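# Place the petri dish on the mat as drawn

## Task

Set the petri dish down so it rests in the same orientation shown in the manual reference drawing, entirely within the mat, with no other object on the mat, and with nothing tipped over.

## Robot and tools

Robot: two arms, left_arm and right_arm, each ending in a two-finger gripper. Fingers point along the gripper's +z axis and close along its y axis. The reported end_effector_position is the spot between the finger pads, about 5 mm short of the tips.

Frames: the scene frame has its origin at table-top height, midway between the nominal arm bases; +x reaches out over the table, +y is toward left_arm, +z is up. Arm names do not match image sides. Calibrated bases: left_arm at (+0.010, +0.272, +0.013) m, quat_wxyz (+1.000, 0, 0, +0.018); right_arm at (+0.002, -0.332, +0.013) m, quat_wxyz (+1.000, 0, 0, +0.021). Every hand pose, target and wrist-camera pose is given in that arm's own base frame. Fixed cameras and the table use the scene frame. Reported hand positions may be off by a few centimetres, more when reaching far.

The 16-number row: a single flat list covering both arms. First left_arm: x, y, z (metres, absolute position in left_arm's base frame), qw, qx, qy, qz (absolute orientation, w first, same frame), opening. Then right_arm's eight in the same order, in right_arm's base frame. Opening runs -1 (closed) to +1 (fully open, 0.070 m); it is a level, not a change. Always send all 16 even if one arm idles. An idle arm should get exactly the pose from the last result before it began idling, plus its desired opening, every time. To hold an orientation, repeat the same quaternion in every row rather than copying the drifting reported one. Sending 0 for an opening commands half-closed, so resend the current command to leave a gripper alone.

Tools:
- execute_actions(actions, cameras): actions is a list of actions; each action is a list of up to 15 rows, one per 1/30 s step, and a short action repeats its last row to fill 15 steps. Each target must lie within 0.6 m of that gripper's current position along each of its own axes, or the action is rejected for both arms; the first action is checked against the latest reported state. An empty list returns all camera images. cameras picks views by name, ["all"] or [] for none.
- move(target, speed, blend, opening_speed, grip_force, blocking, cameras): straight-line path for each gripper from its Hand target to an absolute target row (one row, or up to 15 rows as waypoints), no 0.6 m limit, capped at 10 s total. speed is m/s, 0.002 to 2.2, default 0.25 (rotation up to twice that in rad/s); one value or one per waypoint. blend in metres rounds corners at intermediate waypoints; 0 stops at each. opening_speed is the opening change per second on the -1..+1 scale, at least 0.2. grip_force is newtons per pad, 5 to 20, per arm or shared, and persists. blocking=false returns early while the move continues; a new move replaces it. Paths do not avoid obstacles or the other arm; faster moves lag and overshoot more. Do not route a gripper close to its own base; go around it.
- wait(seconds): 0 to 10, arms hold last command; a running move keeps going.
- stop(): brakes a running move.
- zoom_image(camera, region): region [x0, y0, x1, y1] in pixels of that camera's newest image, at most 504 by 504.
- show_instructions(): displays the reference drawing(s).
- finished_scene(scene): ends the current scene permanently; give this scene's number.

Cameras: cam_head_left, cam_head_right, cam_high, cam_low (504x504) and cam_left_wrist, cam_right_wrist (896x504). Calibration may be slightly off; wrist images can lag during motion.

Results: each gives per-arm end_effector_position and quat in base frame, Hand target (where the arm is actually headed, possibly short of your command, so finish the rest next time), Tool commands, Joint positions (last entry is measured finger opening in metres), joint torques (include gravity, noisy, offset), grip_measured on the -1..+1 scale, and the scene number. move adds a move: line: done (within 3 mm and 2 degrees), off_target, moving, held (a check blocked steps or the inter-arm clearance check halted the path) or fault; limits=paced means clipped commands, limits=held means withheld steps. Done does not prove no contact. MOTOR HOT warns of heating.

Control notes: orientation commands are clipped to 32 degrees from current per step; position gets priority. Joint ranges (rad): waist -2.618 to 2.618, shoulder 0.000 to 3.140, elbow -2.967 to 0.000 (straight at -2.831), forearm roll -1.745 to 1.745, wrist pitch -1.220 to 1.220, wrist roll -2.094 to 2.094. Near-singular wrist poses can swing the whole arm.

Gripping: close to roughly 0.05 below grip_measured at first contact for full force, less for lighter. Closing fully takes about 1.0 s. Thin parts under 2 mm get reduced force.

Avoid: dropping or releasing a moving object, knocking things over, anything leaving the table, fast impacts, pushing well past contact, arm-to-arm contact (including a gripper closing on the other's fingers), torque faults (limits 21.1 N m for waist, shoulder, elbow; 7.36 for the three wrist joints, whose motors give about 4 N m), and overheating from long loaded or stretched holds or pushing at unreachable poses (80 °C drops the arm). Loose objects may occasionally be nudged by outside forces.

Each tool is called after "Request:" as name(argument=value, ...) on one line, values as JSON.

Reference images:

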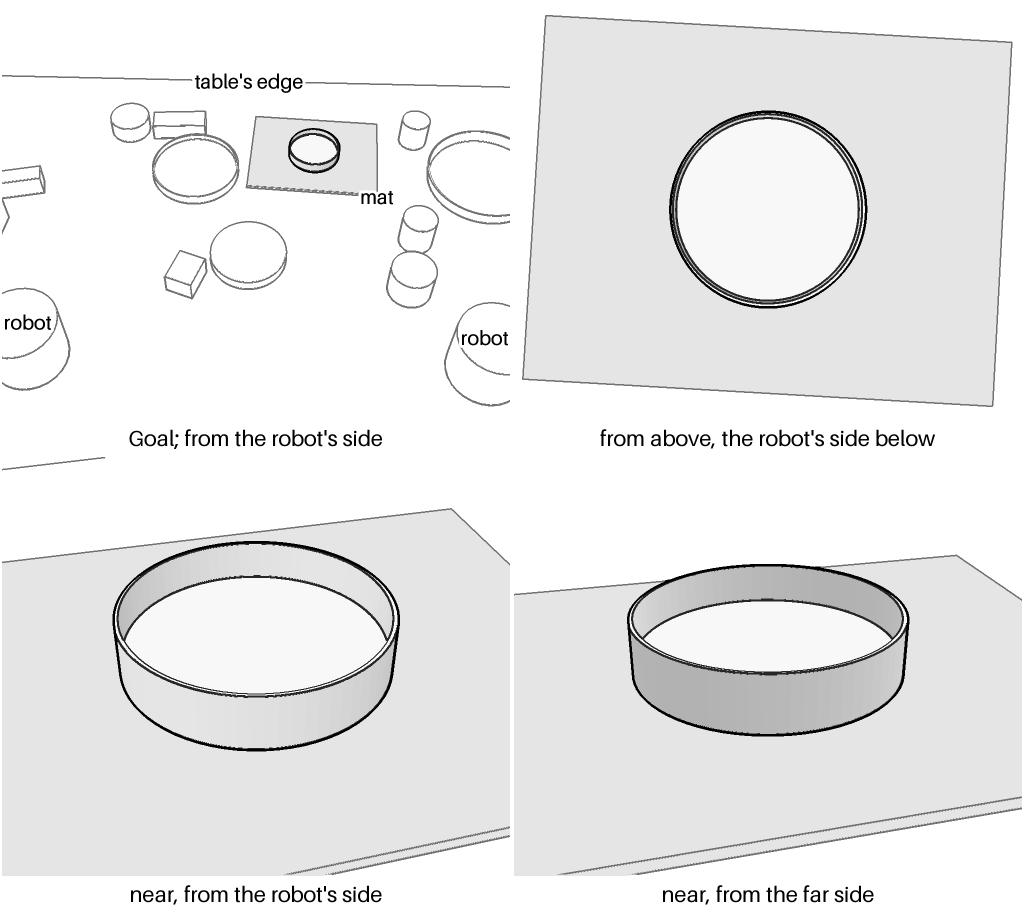

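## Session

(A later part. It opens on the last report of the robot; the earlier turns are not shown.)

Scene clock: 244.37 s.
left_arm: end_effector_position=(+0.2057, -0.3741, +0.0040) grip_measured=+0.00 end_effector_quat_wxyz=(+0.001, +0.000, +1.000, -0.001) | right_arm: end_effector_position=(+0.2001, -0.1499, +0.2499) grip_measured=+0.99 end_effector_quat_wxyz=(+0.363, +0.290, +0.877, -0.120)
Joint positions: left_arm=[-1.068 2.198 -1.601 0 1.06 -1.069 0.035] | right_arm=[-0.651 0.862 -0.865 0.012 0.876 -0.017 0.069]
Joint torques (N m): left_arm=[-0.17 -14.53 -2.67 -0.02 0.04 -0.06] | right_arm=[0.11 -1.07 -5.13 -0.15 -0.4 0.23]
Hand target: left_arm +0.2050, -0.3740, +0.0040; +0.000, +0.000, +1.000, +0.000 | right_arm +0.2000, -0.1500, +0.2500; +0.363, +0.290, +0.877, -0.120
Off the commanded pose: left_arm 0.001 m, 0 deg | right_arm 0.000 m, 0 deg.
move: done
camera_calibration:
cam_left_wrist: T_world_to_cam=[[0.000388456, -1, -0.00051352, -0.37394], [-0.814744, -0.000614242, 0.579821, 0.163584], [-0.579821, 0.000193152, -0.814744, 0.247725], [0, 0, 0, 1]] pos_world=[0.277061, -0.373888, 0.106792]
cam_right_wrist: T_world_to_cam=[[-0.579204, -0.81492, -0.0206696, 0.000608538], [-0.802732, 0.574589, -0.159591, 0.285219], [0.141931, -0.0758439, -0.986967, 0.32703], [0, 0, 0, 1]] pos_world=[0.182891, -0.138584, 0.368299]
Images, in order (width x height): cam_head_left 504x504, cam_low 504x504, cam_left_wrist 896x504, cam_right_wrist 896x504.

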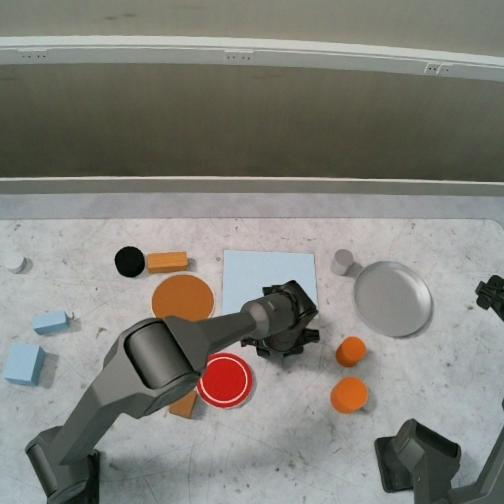

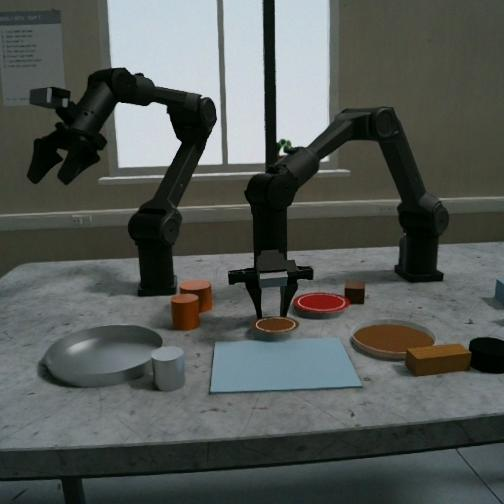

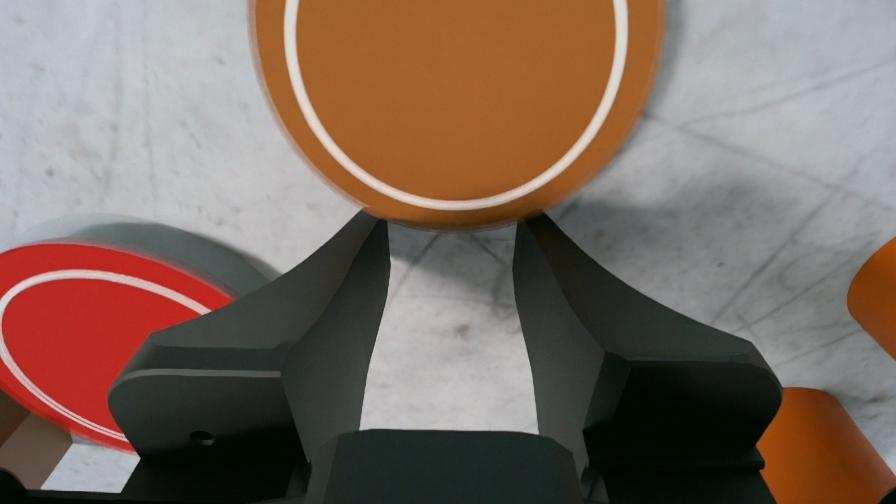

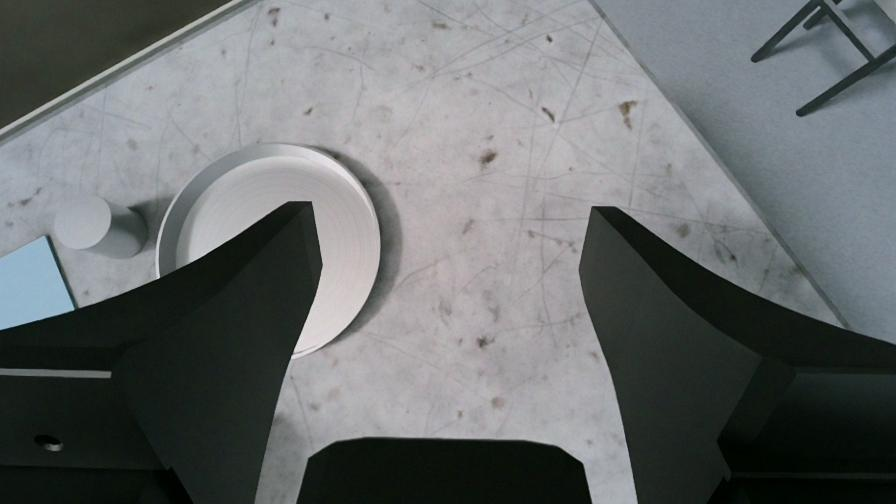

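Request:
move(target=[[0.214,-0.376,0.004,0,0,1,0,0,0.2,-0.15,0.25,0.363,0.290,0.877,-0.120,1],[0.2184,-0.376,0.0245,0,0,1,0,0,0.2,-0.15,0.25,0.363,0.290,0.877,-0.120,1]], speed=[0.04,0.05], cameras=["cam_left_wrist","cam_low"])

Request:
zoom_image(camera="cam_low", region=[200, 270, 360, 390])

Scene clock: 267.23 s.
left_arm: end_effector_position=(+0.2186, -0.3760, +0.0246) grip_measured=+0.00 end_effector_quat_wxyz=(+0.000, +0.000, +1.000, +0.000) | right_arm: end_effector_position=(+0.2001, -0.1499, +0.2499) grip_measured=+0.99 end_effector_quat_wxyz=(+0.363, +0.290, +0.877, -0.120)
Joint positions: left_arm=[-1.044 2.199 -1.691 0 1.15 -1.045 0.035] | right_arm=[-0.651 0.862 -0.865 0.012 0.876 -0.017 0.069]
Joint torques (N m): left_arm=[0.38 -15.97 -2.49 0.08 -0.15 0.07] | right_arm=[0.21 -1.06 -5.21 -0.15 -0.41 0.23]
Hand target: left_arm +0.2184, -0.3760, +0.0245; +0.000, +0.000, +1.000, +0.000 | right_arm +0.2000, -0.1500, +0.2500; +0.363, +0.290, +0.877, -0.120
Off the commanded pose: left_arm 0.000 m, 0 deg | right_arm 0.000 m, 0 deg.
move: done
camera_calibration:
cam_left_wrist: T_world_to_cam=[[0.0002344, -0.999998, -0.0021189, -0.375789], [-0.81425, -0.00142091, 0.580513, 0.161674], [-0.580514, 0.00158925, -0.814248, 0.272571], [0, 0, 0, 1]] pos_world=[0.289962, -0.375991, 0.127291]
Images, in order (width x height): cam_low 504x504, cam_left_wrist 896x504.

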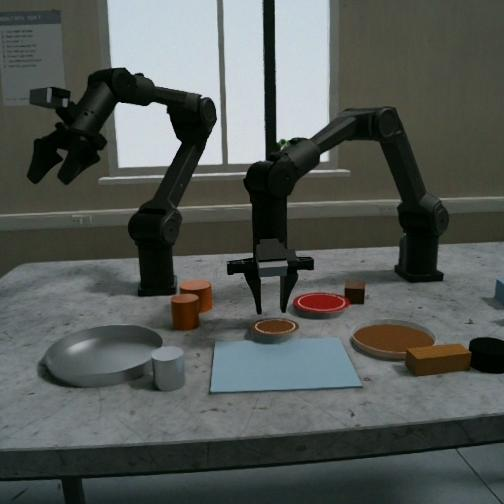

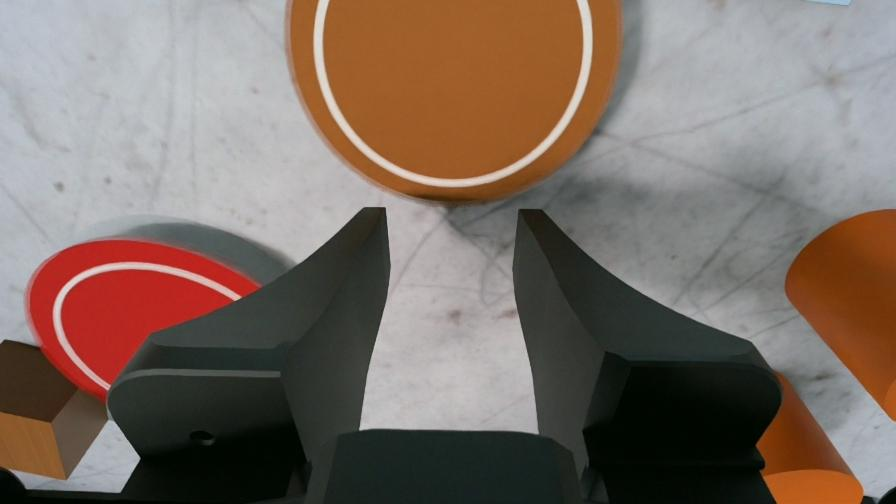

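Scaled by 3.150.

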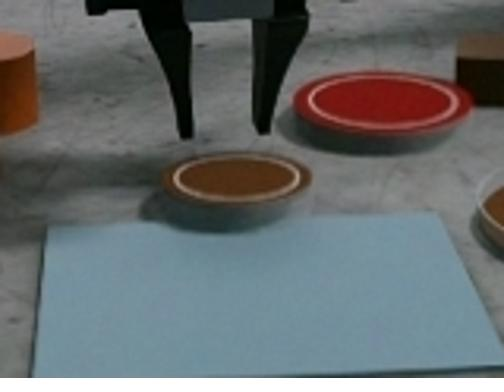

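Request:
move(target=[[0.206,-0.376,0.0245,0,0,1,0,0,0.2,-0.15,0.25,0.363,0.290,0.877,-0.120,1],[0.206,-0.377,0.007,0,0,1,0,0,0.2,-0.15,0.25,0.363,0.290,0.877,-0.120,1],[0.298,-0.384,0.007,0,0,1,0,0,0.2,-0.15,0.25,0.363,0.290,0.877,-0.120,-1]], speed=[0.1,0.1,0.06], cameras=["cam_left_wrist","cam_low","cam_head_left"])

Scene clock: 304.67 s.
left_arm: end_effector_position=(+0.2979, -0.3837, +0.0066) grip_measured=+0.00 end_effector_quat_wxyz=(+0.009, +0.000, +1.000, -0.011) | right_arm: end_effector_position=(+0.2001, -0.1499, +0.2499) grip_measured=-1.00 end_effector_quat_wxyz=(+0.363, +0.290, +0.877, -0.120)
Joint positions: left_arm=[-0.911 2.4 -1.997 0 1.227 -0.91 0.035] | right_arm=[-0.651 0.862 -0.865 0.012 0.876 -0.017 0]
Joint torques (N m): left_arm=[-0.31 -18.93 -2.48 -0.03 -0.1 -0.06] | right_arm=[0.23 -0.98 -5.18 -0.17 -0.41 0.21]
Hand target: left_arm +0.2978, -0.3838, +0.0068; +0.009, +0.000, +1.000, -0.011 | right_arm +0.2000, -0.1500, +0.2500; +0.363, +0.290, +0.877, -0.120
Off the commanded pose: left_arm 0.001 m, 2 deg | right_arm 0.000 m, 0 deg.
joint sent to its limit (left arm) — joint 5 (wrist pitch), upper limit. The joint targets still meet the commanded pose.
move: done
camera_calibration:
cam_left_wrist: T_world_to_cam=[[-0.000969604, -0.999787, 0.0206112, -0.383185], [-0.824357, 0.0124665, 0.565933, 0.245189], [-0.56607, -0.0164422, -0.824193, 0.292851], [0, 0, 0, 1]] pos_world=[0.367526, -0.381345, 0.110503]
Images, in order (width x height): cam_head_left 504x504, cam_low 504x504, cam_left_wrist 896x504.

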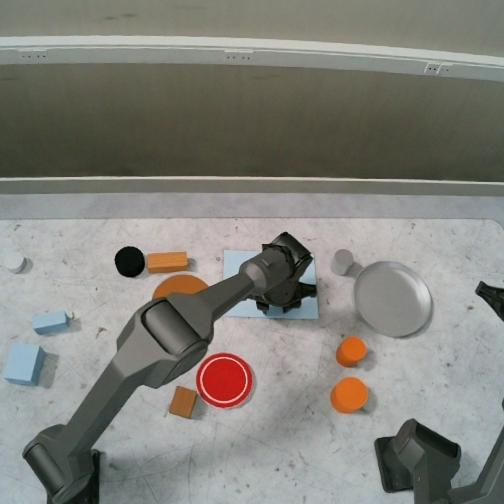

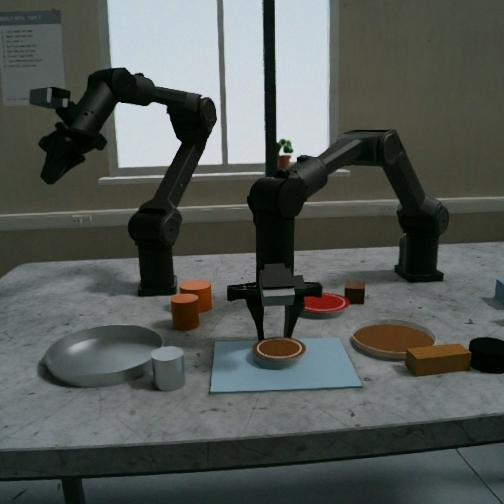

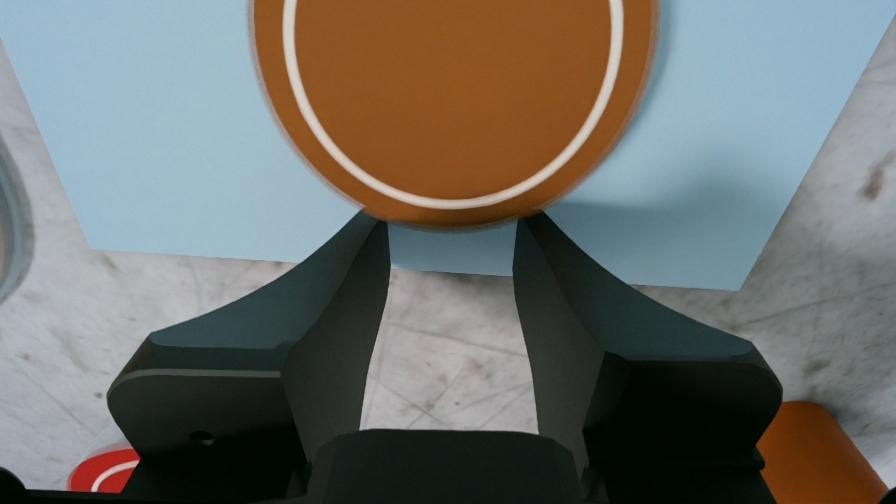

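Request:
move(target=[[0.28,-0.36,0.06,0.142,0.565,0.807,-0.0996,0,0.3,-0.02,0.2,0.303,-0.434,0.834,0.158,-1],[0.317,-0.315,0.03,0.142,0.565,0.807,-0.0996,0,0.399,0.14,0.06,0.303,-0.434,0.834,0.158,-1]], speed=[0.3,0.3], cameras=["all"])

Scene clock: 325.20 s.
left_arm: end_effector_position=(+0.3172, -0.3149, +0.0300) grip_measured=+0.00 end_effector_quat_wxyz=(+0.142, +0.565, +0.807, -0.099) | right_arm: end_effector_position=(+0.3993, +0.1400, +0.0602) grip_measured=-1.00 end_effector_quat_wxyz=(+0.303, -0.434, +0.834, +0.158)
Joint positions: left_arm=[-0.697 2.027 -1.351 -0.271 0.695 0.708 0.035] | right_arm=[0.073 1.862 -1.037 1.037 0.616 -1.698 0]
Joint torques (N m): left_arm=[-0.34 -14.04 -2.93 -0.12 -0.23 -0.06] | right_arm=[0.08 -6.61 -3.8 0.08 0.19 0.22]
Hand target: left_arm +0.3170, -0.3150, +0.0300; +0.142, +0.565, +0.807, -0.100 | right_arm +0.3990, +0.1400, +0.0600; +0.303, -0.434, +0.834, +0.158
Off the commanded pose: left_arm 0.000 m, 0 deg | right_arm 0.000 m, 0 deg.
move: done
camera_calibration:
cam_left_wrist: T_world_to_cam=[[-0.939513, -0.34251, -0.00140218, 0.190342], [-0.330358, 0.905083, 0.267746, 0.380289], [-0.0904366, 0.252014, -0.963488, 0.261913], [0, 0, 0, 1]] pos_world=[0.328147, -0.345004, 0.150796]
cam_right_wrist: T_world_to_cam=[[0.82893, -0.558916, -0.0220831, -0.249728], [-0.558889, -0.825992, -0.0733449, 0.34186], [0.0227532, 0.0731399, -0.997062, 0.160821], [0, 0, 0, 1]] pos_world=[0.394409, 0.131034, 0.179907]

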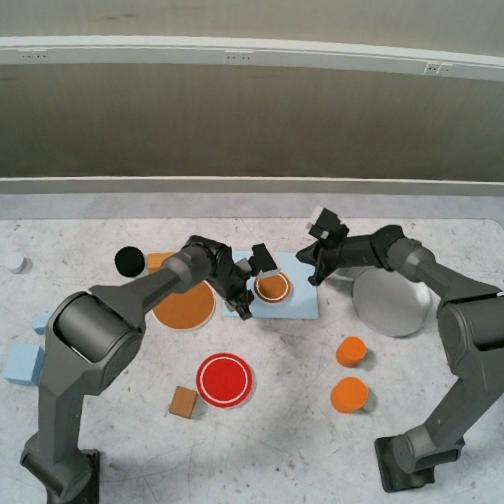

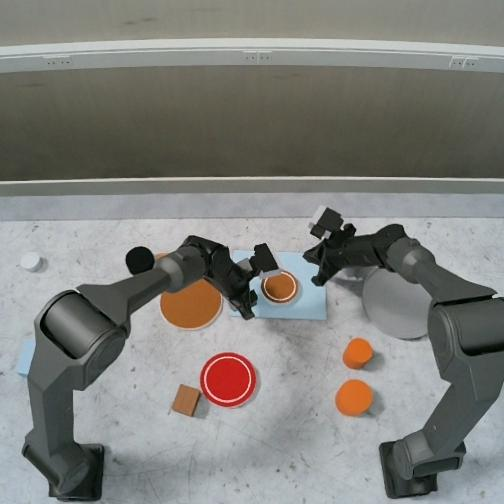

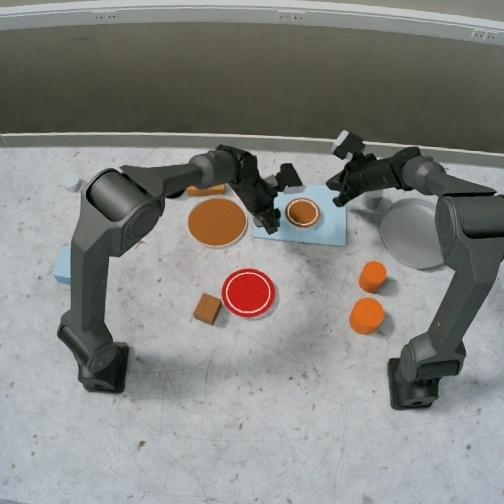

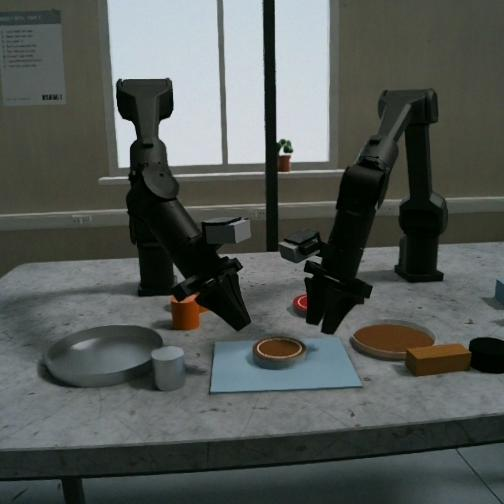

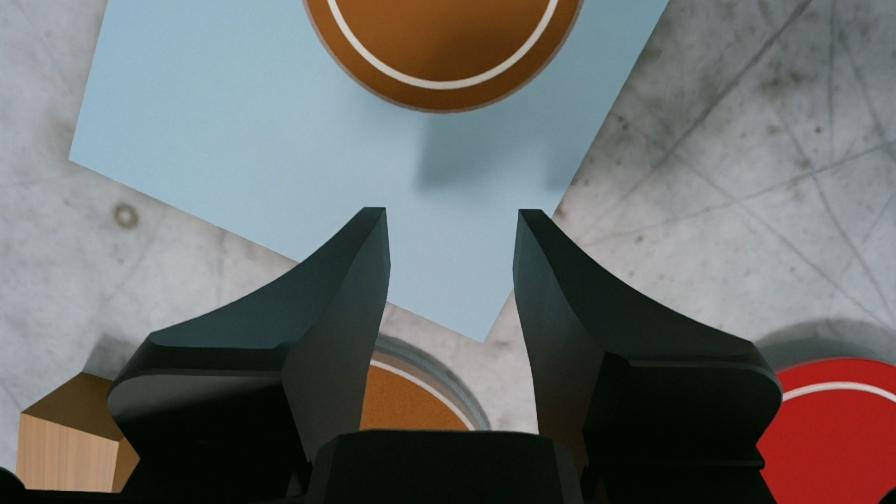

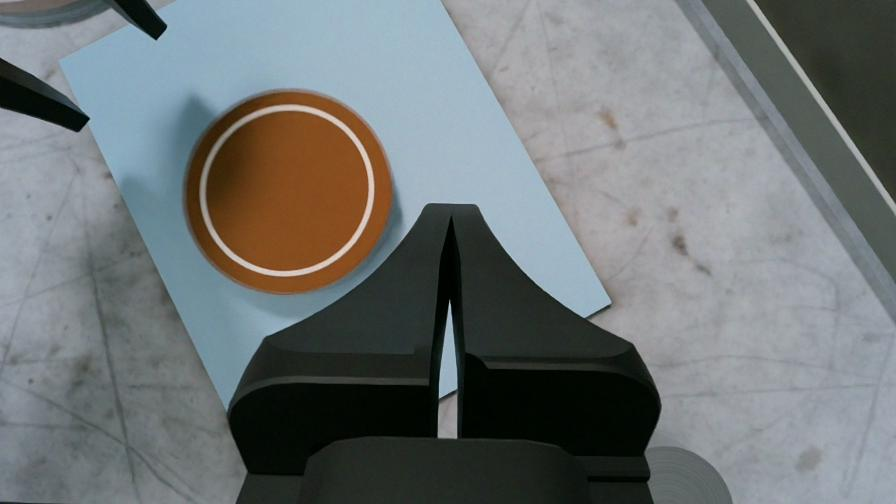

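Request:
move(target=[[0.321,-0.325,0.012,0.142,0.565,0.807,-0.0996,0,0.385,0.134,0.03,0.303,-0.434,0.834,0.158,-1],[0.321,-0.325,0.012,0.142,0.565,0.807,-0.0996,0,0.385,0.134,0.004,0.303,-0.434,0.834,0.158,-1]], speed=[0.15,0.03], cameras=["cam_right_wrist","cam_low"])

Request:
zoom_image(camera="cam_low", region=[190, 290, 370, 400])

Scene clock: 337.63 s.
left_arm: end_effector_position=(+0.3210, -0.3248, +0.0115) grip_measured=+0.00 end_effector_quat_wxyz=(+0.142, +0.565, +0.807, -0.099) | right_arm: end_effector_position=(+0.3848, +0.1338, +0.0036) grip_measured=-1.00 end_effector_quat_wxyz=(+0.300, -0.433, +0.835, +0.158)
Joint positions: left_arm=[-0.71 2.089 -1.375 -0.277 0.657 0.707 0.035] | right_arm=[0.057 1.967 -0.91 1.354 0.541 -2.089 0]
Joint torques (N m): left_arm=[0.47 -15.97 -2.83 -0.11 -0.22 -0.05] | right_arm=[0.88 -6.66 -4.04 0.05 0.26 0.03]
Hand target: left_arm +0.3210, -0.3250, +0.0120; +0.142, +0.565, +0.807, -0.100 | right_arm +0.3851, +0.1340, +0.0041; +0.301, -0.434, +0.834, +0.158
Off the commanded pose: left_arm 0.001 m, 0 deg | right_arm 0.000 m, 0 deg.
joint sent to its limit (right arm) — joint 6 (wrist roll), lower limit. The joint targets still meet the commanded pose.
move: done
camera_calibration:
cam_right_wrist: T_world_to_cam=[[0.828326, -0.559604, -0.0268189, -0.242125], [-0.560016, -0.825666, -0.0682505, 0.324764], [0.0160498, 0.0715527, -0.997308, 0.107916], [0, 0, 0, 1]] pos_world=[0.3807, 0.124931, 0.123297]
Images, in order (width x height): cam_low 504x504, cam_right_wrist 896x504.

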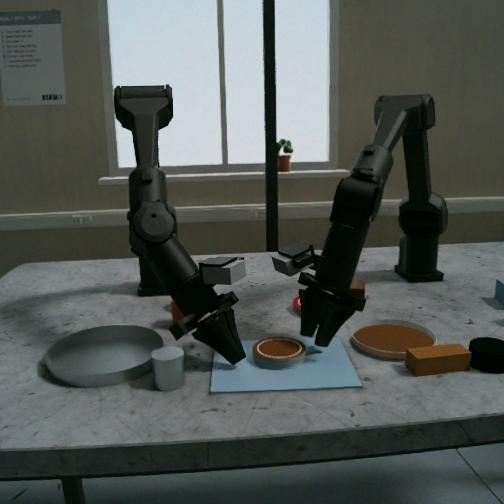

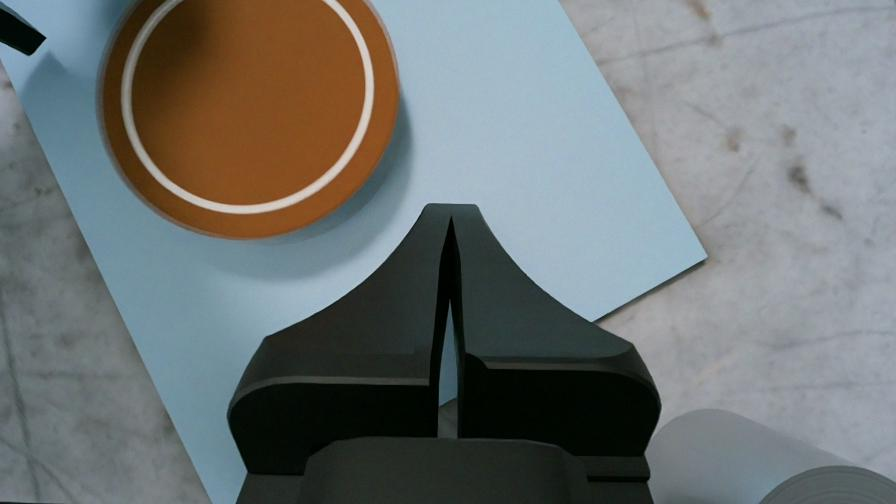

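Scaled by 2.800.

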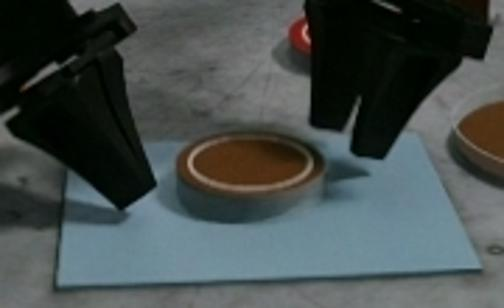

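Request:
move(target=[0.330,-0.345,0.012,0.142,0.565,0.807,-0.0996,0,0.3784,0.1516,0.005,0.303,-0.434,0.834,0.158,-1], speed=0.04, cameras=["cam_right_wrist","cam_left_wrist","cam_low"])

Request:
zoom_image(camera="cam_low", region=[190, 290, 370, 400])

Scene clock: 344.00 s.
left_arm: end_effector_position=(+0.3301, -0.3437, +0.0116) grip_measured=+0.00 end_effector_quat_wxyz=(+0.140, +0.564, +0.808, -0.099) | right_arm: end_effector_position=(+0.3795, +0.1505, +0.0055) grip_measured=-1.00 end_effector_quat_wxyz=(+0.302, -0.433, +0.835, +0.156)
Joint positions: left_arm=[-0.731 2.15 -1.488 -0.25 0.705 0.656 0.035] | right_arm=[0.116 1.95 -0.89 1.403 0.504 -2.089 0]
Joint torques (N m): left_arm=[-2.07 -14.1 -3.92 -0.69 -1.63 0.21] | right_arm=[3.2 -5.15 -2.49 0 1.31 0.07]
Hand target: left_arm +0.3300, -0.3450, +0.0120; +0.142, +0.565, +0.807, -0.100 | right_arm +0.3785, +0.1516, +0.0051; +0.301, -0.434, +0.834, +0.158
Off the commanded pose: left_arm 0.001 m, 0 deg | right_arm 0.002 m, 0 deg.
joint sent to its limit (right arm) — joint 6 (wrist roll), lower limit. The joint targets still meet the commanded pose.
move: done
camera_calibration:
cam_left_wrist: T_world_to_cam=[[-0.938909, -0.344166, 0.000145369, 0.191913], [-0.33124, 0.903761, 0.2711, 0.41535], [-0.0934348, 0.25449, -0.962551, 0.254556], [0, 0, 0, 1]] pos_world=[0.341554, -0.37411, 0.132394]
cam_right_wrist: T_world_to_cam=[[0.827249, -0.561404, -0.0220082, -0.227706], [-0.561466, -0.824652, -0.0685847, 0.336129], [0.0203546, 0.0690934, -0.997403, 0.10754], [0, 0, 0, 1]] pos_world=[0.374906, 0.141924, 0.125302]
Images, in order (width x height): cam_low 504x504, cam_left_wrist 896x504, cam_right_wrist 896x504.

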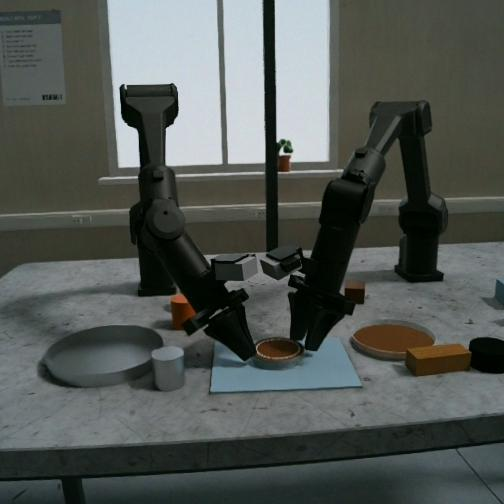

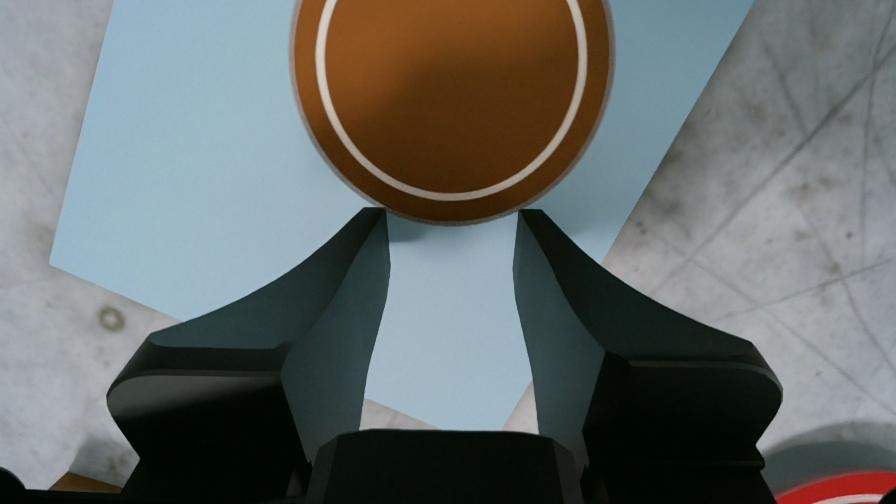

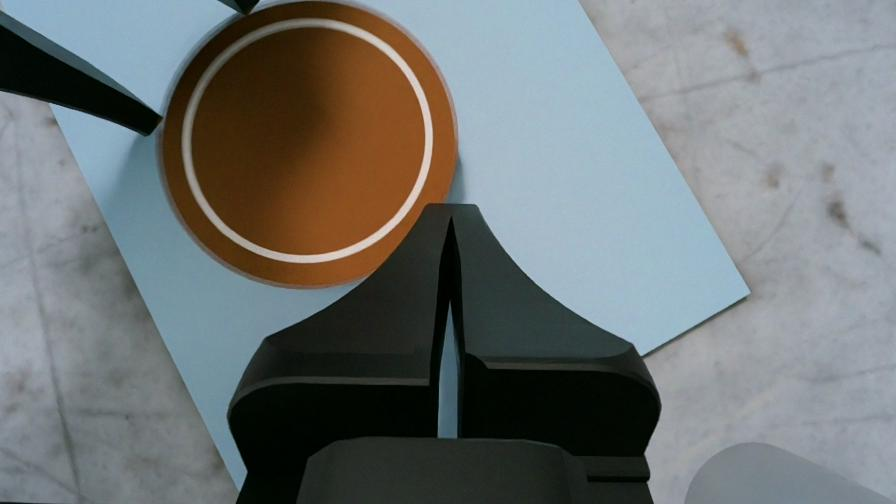

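Scaled by 2.800.

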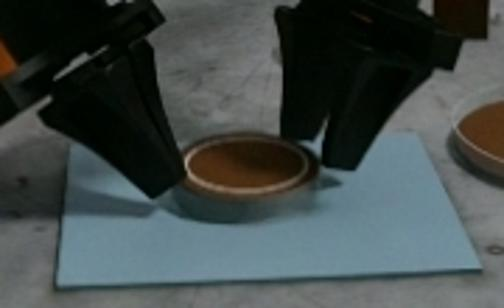

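Request:
move(target=[[0.331,-0.348,0.012,0.142,0.565,0.807,-0.0996,0,0.3784,0.1516,0.005,0.303,-0.434,0.834,0.158,-1],[0.3318,-0.3511,0.025,0.142,0.565,0.807,-0.0996,0,0.3784,0.1516,0.005,0.303,-0.434,0.834,0.158,-1],[0.3339,-0.3564,0.038,0.142,0.565,0.807,-0.0996,0,0.3784,0.1516,0.005,0.303,-0.434,0.834,0.158,-1]], speed=0.04, cameras=["cam_right_wrist","cam_left_wrist","cam_low"])

Request:
zoom_image(camera="cam_low", region=[190, 290, 370, 400])

Scene clock: 351.13 s.
left_arm: end_effector_position=(+0.3320, -0.3495, +0.0201) grip_measured=+0.00 end_effector_quat_wxyz=(+0.142, +0.564, +0.807, -0.099) | right_arm: end_effector_position=(+0.3800, +0.1492, +0.0049) grip_measured=-1.00 end_effector_quat_wxyz=(+0.301, -0.433, +0.836, +0.152)
Joint positions: left_arm=[-0.738 2.151 -1.528 -0.237 0.738 0.634 0.035] | right_arm=[0.117 1.95 -0.889 1.402 0.495 -2.089 0]
Joint torques (N m): left_arm=[-5.8 -13.55 -6.34 -1.97 -4.41 0.38] | right_arm=[10.88 -1.39 -0.85 0.16 2.92 0.2]
Hand target: left_arm +0.3315, -0.3493, +0.0187; +0.140, +0.564, +0.807, -0.099 | right_arm +0.3785, +0.1516, +0.0051; +0.301, -0.434, +0.834, +0.158
Off the commanded pose: left_arm 0.019 m, 0 deg | right_arm 0.003 m, 1 deg.
joint sent to its limit (right arm) — joint 6 (wrist roll), lower limit.
move: held (left_arm; a check stopped the path); path passed 1 of 3 targets; limits=held
pose unreachable (left arm): on one or more control steps of this call, first in action 0 (counted from 0), this arm could not follow its commanded pose, so it was not sent that pose on those steps. It may still have moved: this result reports where it is.
cause: moving toward the commanded pose would bring a part of the arm too close to another arm (a part of this arm just beyond joint 6 (wrist roll) and a part of the right arm just beyond its joint 6 (wrist roll), at the place that arm is still heading or pushing toward).
camera_calibration:
cam_left_wrist: T_world_to_cam=[[-0.938989, -0.343945, -0.0014843, 0.191823], [-0.331682, 0.904351, 0.268583, 0.419334], [-0.0910355, 0.252689, -0.963255, 0.263001], [0, 0, 0, 1]] pos_world=[0.343148, -0.379706, 0.140996]
cam_right_wrist: T_world_to_cam=[[0.825573, -0.56406, -0.0162976, -0.227772], [-0.563844, -0.823414, -0.0637844, 0.336061], [0.0225585, 0.061848, -0.997831, 0.107213], [0, 0, 0, 1]] pos_world=[0.37511, 0.14161, 0.124704]
Images, in order (width x height): cam_low 504x504, cam_left_wrist 896x504, cam_right_wrist 896x504.

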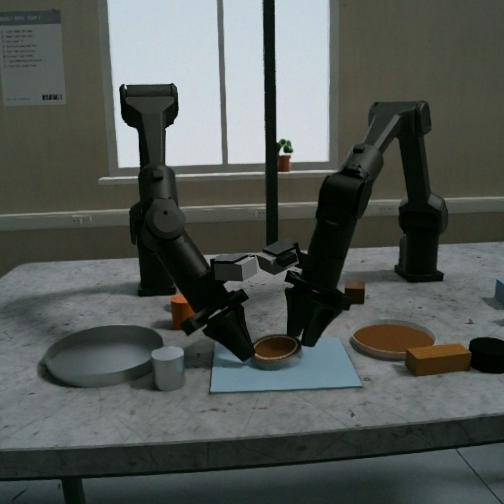

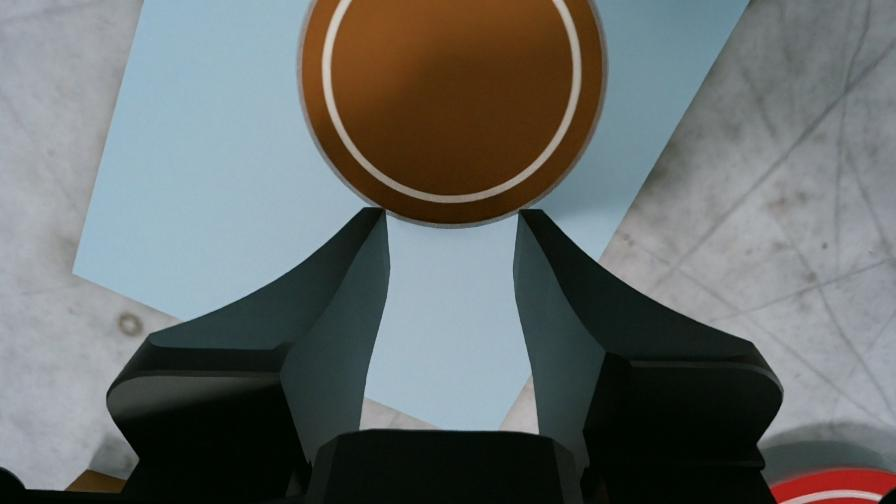

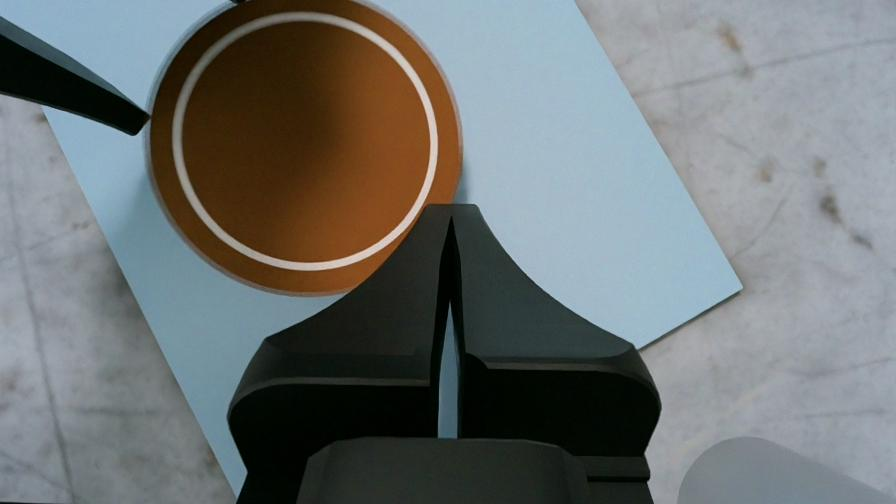

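Scaled by 2.800.

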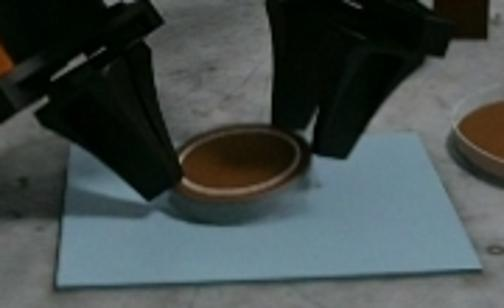

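Request:
move(target=[[0.3298,-0.3445,0.012,0.142,0.565,0.807,-0.0996,0,0.3784,0.1516,0.005,0.303,-0.434,0.834,0.158,-1],[0.320,-0.318,0.013,0.346,0.520,0.742,-0.2426,0,0.3784,0.1516,0.005,0.303,-0.434,0.834,0.158,-1],[0.331,-0.348,0.012,0.346,0.520,0.742,-0.2426,0,0.3784,0.1516,0.005,0.303,-0.434,0.834,0.158,-1],[0.3318,-0.3511,0.025,0.346,0.520,0.742,-0.2426,0,0.3784,0.1516,0.005,0.303,-0.434,0.834,0.158,-1]], speed=[0.04,0.1,0.04,0.04], cameras=["cam_right_wrist","cam_left_wrist","cam_low"])

Request:
zoom_image(camera="cam_low", region=[190, 290, 370, 400])

Scene clock: 368.43 s.
left_arm: end_effector_position=(+0.3320, -0.3515, +0.0257) grip_measured=+0.00 end_effector_quat_wxyz=(+0.324, +0.524, +0.749, -0.241) | right_arm: end_effector_position=(+0.3783, +0.1519, +0.0050) grip_measured=-1.00 end_effector_quat_wxyz=(+0.300, -0.434, +0.834, +0.158)
Joint positions: left_arm=[-0.609 2.056 -1.086 -1.64 0.459 2.084 0.035] | right_arm=[0.118 1.952 -0.889 1.402 0.507 -2.089 0]
Joint torques (N m): left_arm=[-0.2 -14.59 -2.12 -0.24 0.34 0.11] | right_arm=[0.21 -5.6 -3.28 0.03 0.18 0.03]
Hand target: left_arm +0.3320, -0.3512, +0.0253; +0.324, +0.524, +0.750, -0.241 | right_arm +0.3785, +0.1516, +0.0051; +0.301, -0.434, +0.834, +0.158
Off the commanded pose: left_arm 0.001 m, 3 deg | right_arm 0.000 m, 0 deg.
joint sent to its limit (left arm) — joint 6 (wrist roll), upper limit. The joint targets are off in orientation, not in position.
joint sent to its limit (right arm) — joint 6 (wrist roll), lower limit. The joint targets still meet the commanded pose.
move: off_target (left_arm)
camera_calibration:
cam_left_wrist: T_world_to_cam=[[-0.942125, -0.334638, 0.0204397, 0.194809], [-0.331244, 0.919694, -0.210807, 0.437184], [0.0517458, -0.205377, -0.977314, 0.0608326], [0, 0, 0, 1]] pos_world=[0.325202, -0.324391, 0.147632]
cam_right_wrist: T_world_to_cam=[[0.829862, -0.557398, -0.0252178, -0.227443], [-0.557702, -0.827221, -0.0683683, 0.33551], [0.0172476, 0.0708003, -0.997341, 0.107783], [0, 0, 0, 1]] pos_world=[0.374001, 0.143133, 0.124699]
Images, in order (width x height): cam_low 504x504, cam_left_wrist 896x504, cam_right_wrist 896x504.

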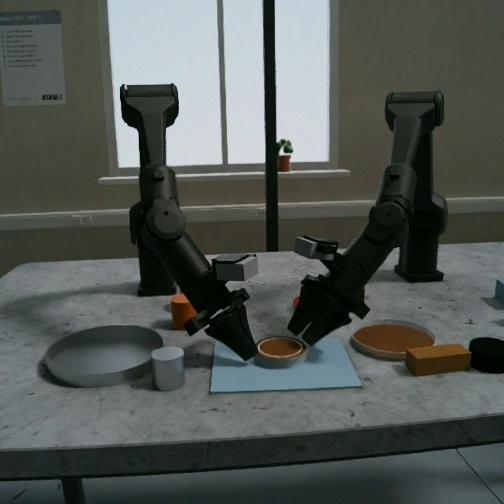

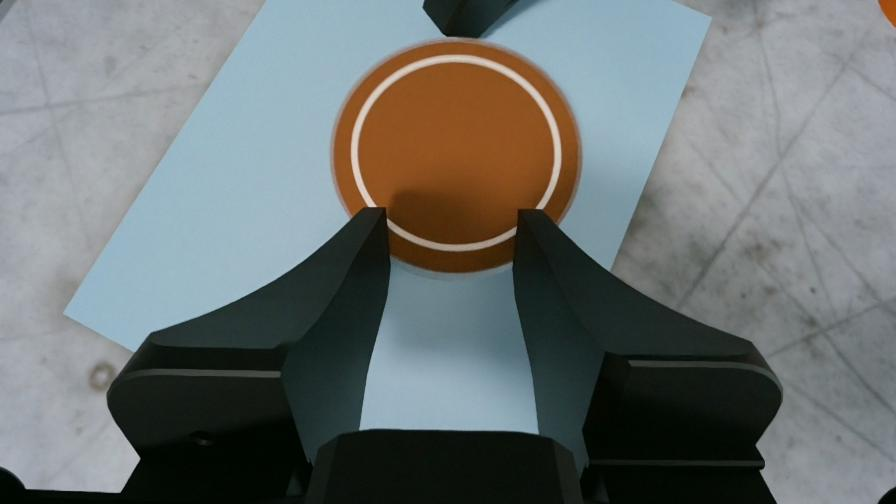

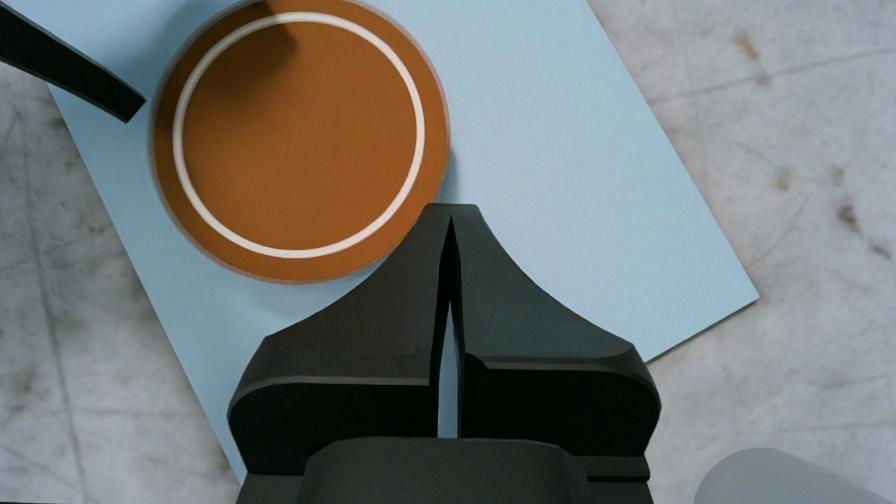

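Scaled by 2.800.

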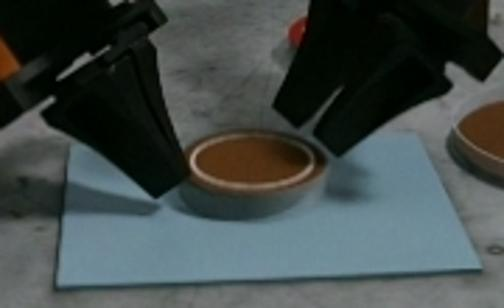

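Request:
move(target=[[0.310,-0.325,0.03,0.328,0.476,0.792,-0.197,0,0.3784,0.1516,0.005,0.303,-0.434,0.834,0.158,-1],[0.3205,-0.331,0.010,0.328,0.476,0.792,-0.197,0,0.3784,0.1516,0.005,0.303,-0.434,0.834,0.158,-1],[0.328,-0.3518,0.010,0.328,0.476,0.792,-0.197,0,0.3784,0.1516,0.005,0.303,-0.434,0.834,0.158,-1],[0.3292,-0.3550,0.024,0.328,0.476,0.792,-0.197,0,0.3784,0.1516,0.005,0.303,-0.434,0.834,0.158,-1]], speed=[0.1,0.1,0.04,0.04], cameras=["cam_left_wrist","cam_low"])

Request:
zoom_image(camera="cam_low", region=[190, 290, 370, 400])

Scene clock: 378.73 s.
left_arm: end_effector_position=(+0.3295, -0.3552, +0.0240) grip_measured=+0.00 end_effector_quat_wxyz=(+0.325, +0.477, +0.793, -0.197) | right_arm: end_effector_position=(+0.3776, +0.1525, +0.0047) grip_measured=-1.00 end_effector_quat_wxyz=(+0.300, -0.435, +0.834, +0.159)
Joint positions: left_arm=[-0.702 2.025 -1.063 -1.737 0.271 2.019 0.035] | right_arm=[0.12 1.952 -0.889 1.402 0.507 -2.089 0]
Joint torques (N m): left_arm=[0.18 -14.83 -2.36 -0.18 0.26 0.07] | right_arm=[0.05 -6.48 -4.56 0.09 0.19 0.03]
Hand target: left_arm +0.3293, -0.3550, +0.0241; +0.325, +0.477, +0.793, -0.197 | right_arm +0.3785, +0.1516, +0.0051; +0.301, -0.434, +0.834, +0.158
Off the commanded pose: left_arm 0.000 m, 0 deg | right_arm 0.001 m, 0 deg.
joint read past its limit (left arm) — joint 4 (forearm roll), lower limit.
joint sent to its limit (left arm) — joint 4 (forearm roll), lower limit. The joint targets still meet the commanded pose.
joint sent to its limit (right arm) — joint 6 (wrist roll), lower limit. The joint targets still meet the commanded pose.
move: done
camera_calibration:
cam_left_wrist: T_world_to_cam=[[-0.883195, -0.469004, 0.000962925, 0.124535], [-0.463103, 0.871754, -0.159941, 0.464676], [0.0741736, -0.141705, -0.987126, 0.0739244], [0, 0, 0, 1]] pos_world=[0.319698, -0.3362, 0.147173]
Images, in order (width x height): cam_low 504x504, cam_left_wrist 896x504.

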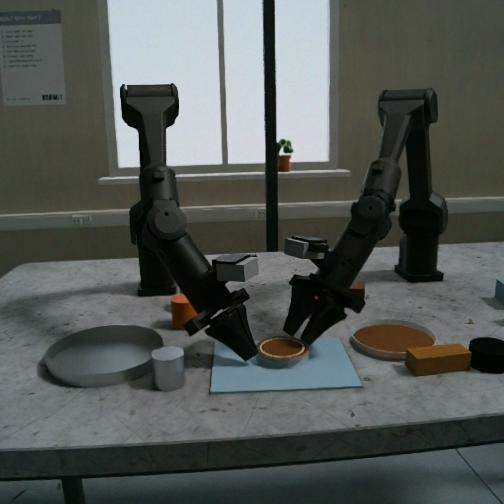

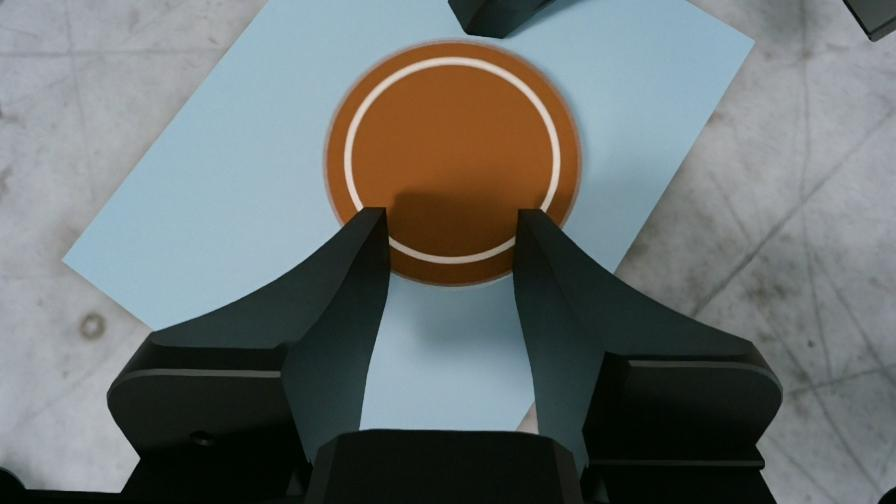

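Scaled by 2.800.

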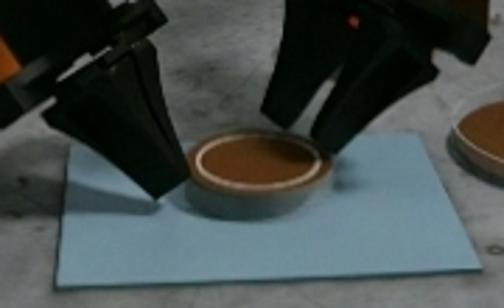

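Request:
move(target=[[0.318,-0.325,0.03,0.328,0.476,0.792,-0.197,0,0.3784,0.1516,0.005,0.303,-0.434,0.834,0.158,-1],[0.3205,-0.331,0.006,0.328,0.476,0.792,-0.197,0,0.3784,0.1516,0.005,0.303,-0.434,0.834,0.158,-1],[0.331,-0.353,0.006,0.328,0.476,0.792,-0.197,0,0.3784,0.1516,0.005,0.303,-0.434,0.834,0.158,-1]], speed=[0.1,0.1,0.04], cameras=["cam_left_wrist","cam_right_wrist"])

Scene clock: 389.37 s.
left_arm: end_effector_position=(+0.3317, -0.3514, +0.0054) grip_measured=+0.00 end_effector_quat_wxyz=(+0.311, +0.481, +0.797, -0.194) | right_arm: end_effector_position=(+0.3805, +0.1491, +0.0059) grip_measured=-1.00 end_effector_quat_wxyz=(+0.302, -0.432, +0.836, +0.155)
Joint positions: left_arm=[-0.688 2.072 -1.074 -1.736 0.28 2.037 0.035] | right_arm=[0.113 1.95 -0.891 1.403 0.502 -2.089 0]
Joint torques (N m): left_arm=[-2.66 -12.1 -5.73 -0.6 1.86 -0.03] | right_arm=[7.47 -3.22 0.09 -0.2 2.41 0.05]
Hand target: left_arm +0.3312, -0.3530, +0.0062; +0.312, +0.481, +0.795, -0.196 | right_arm +0.3785, +0.1516, +0.0051; +0.301, -0.434, +0.834, +0.158
Off the commanded pose: left_arm 0.002 m, 2 deg | right_arm 0.003 m, 1 deg.
joint sent to its limit (left arm) — joint 4 (forearm roll), lower limit. The joint targets still meet the commanded pose.
joint sent to its limit (right arm) — joint 6 (wrist roll), lower limit. The joint targets still meet the commanded pose.
move: done
camera_calibration:
cam_left_wrist: T_world_to_cam=[[-0.885901, -0.463801, 0.00824121, 0.131056], [-0.460784, 0.877813, -0.130851, 0.460567], [0.0534545, -0.119718, -0.991368, 0.0706103], [0, 0, 0, 1]] pos_world=[0.32455, -0.335054, 0.129186]
cam_right_wrist: T_world_to_cam=[[0.825077, -0.564672, -0.0198433, -0.227955], [-0.564574, -0.82252, -0.0686805, 0.336429], [0.0224605, 0.0678697, -0.997441, 0.107296], [0, 0, 0, 1]] pos_world=[0.37561, 0.140717, 0.125605]
Images, in order (width x height): cam_left_wrist 896x504, cam_right_wrist 896x504.

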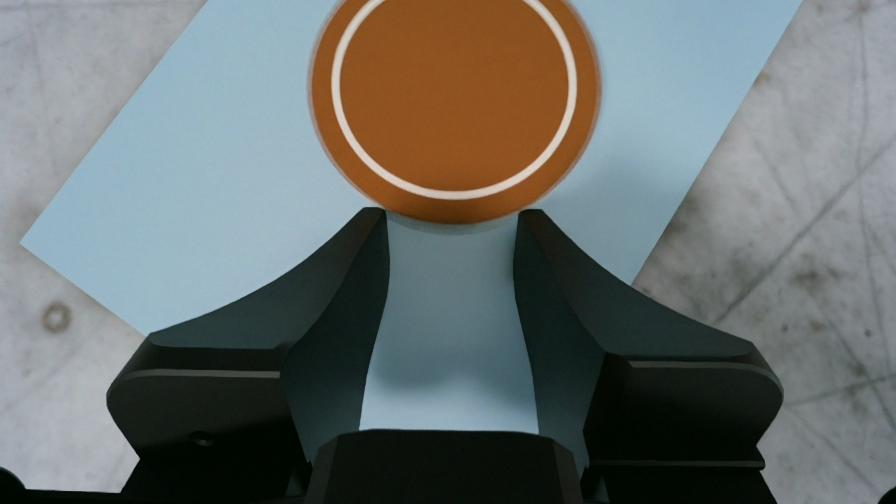

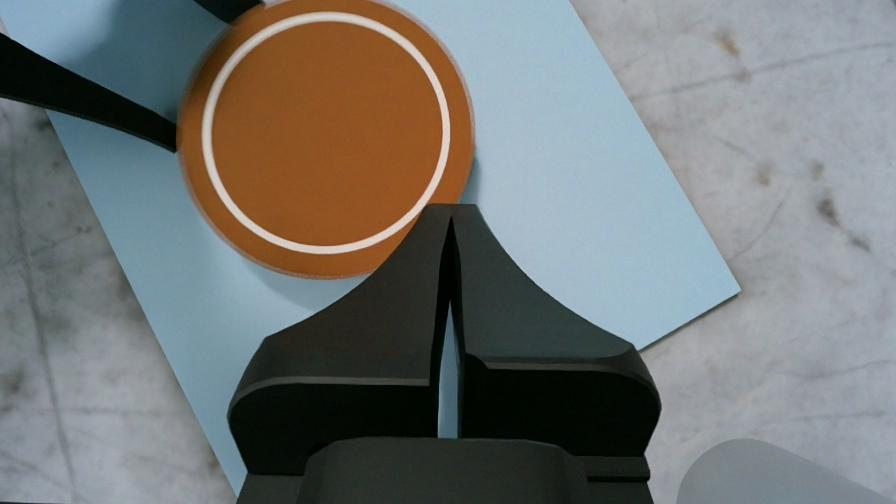

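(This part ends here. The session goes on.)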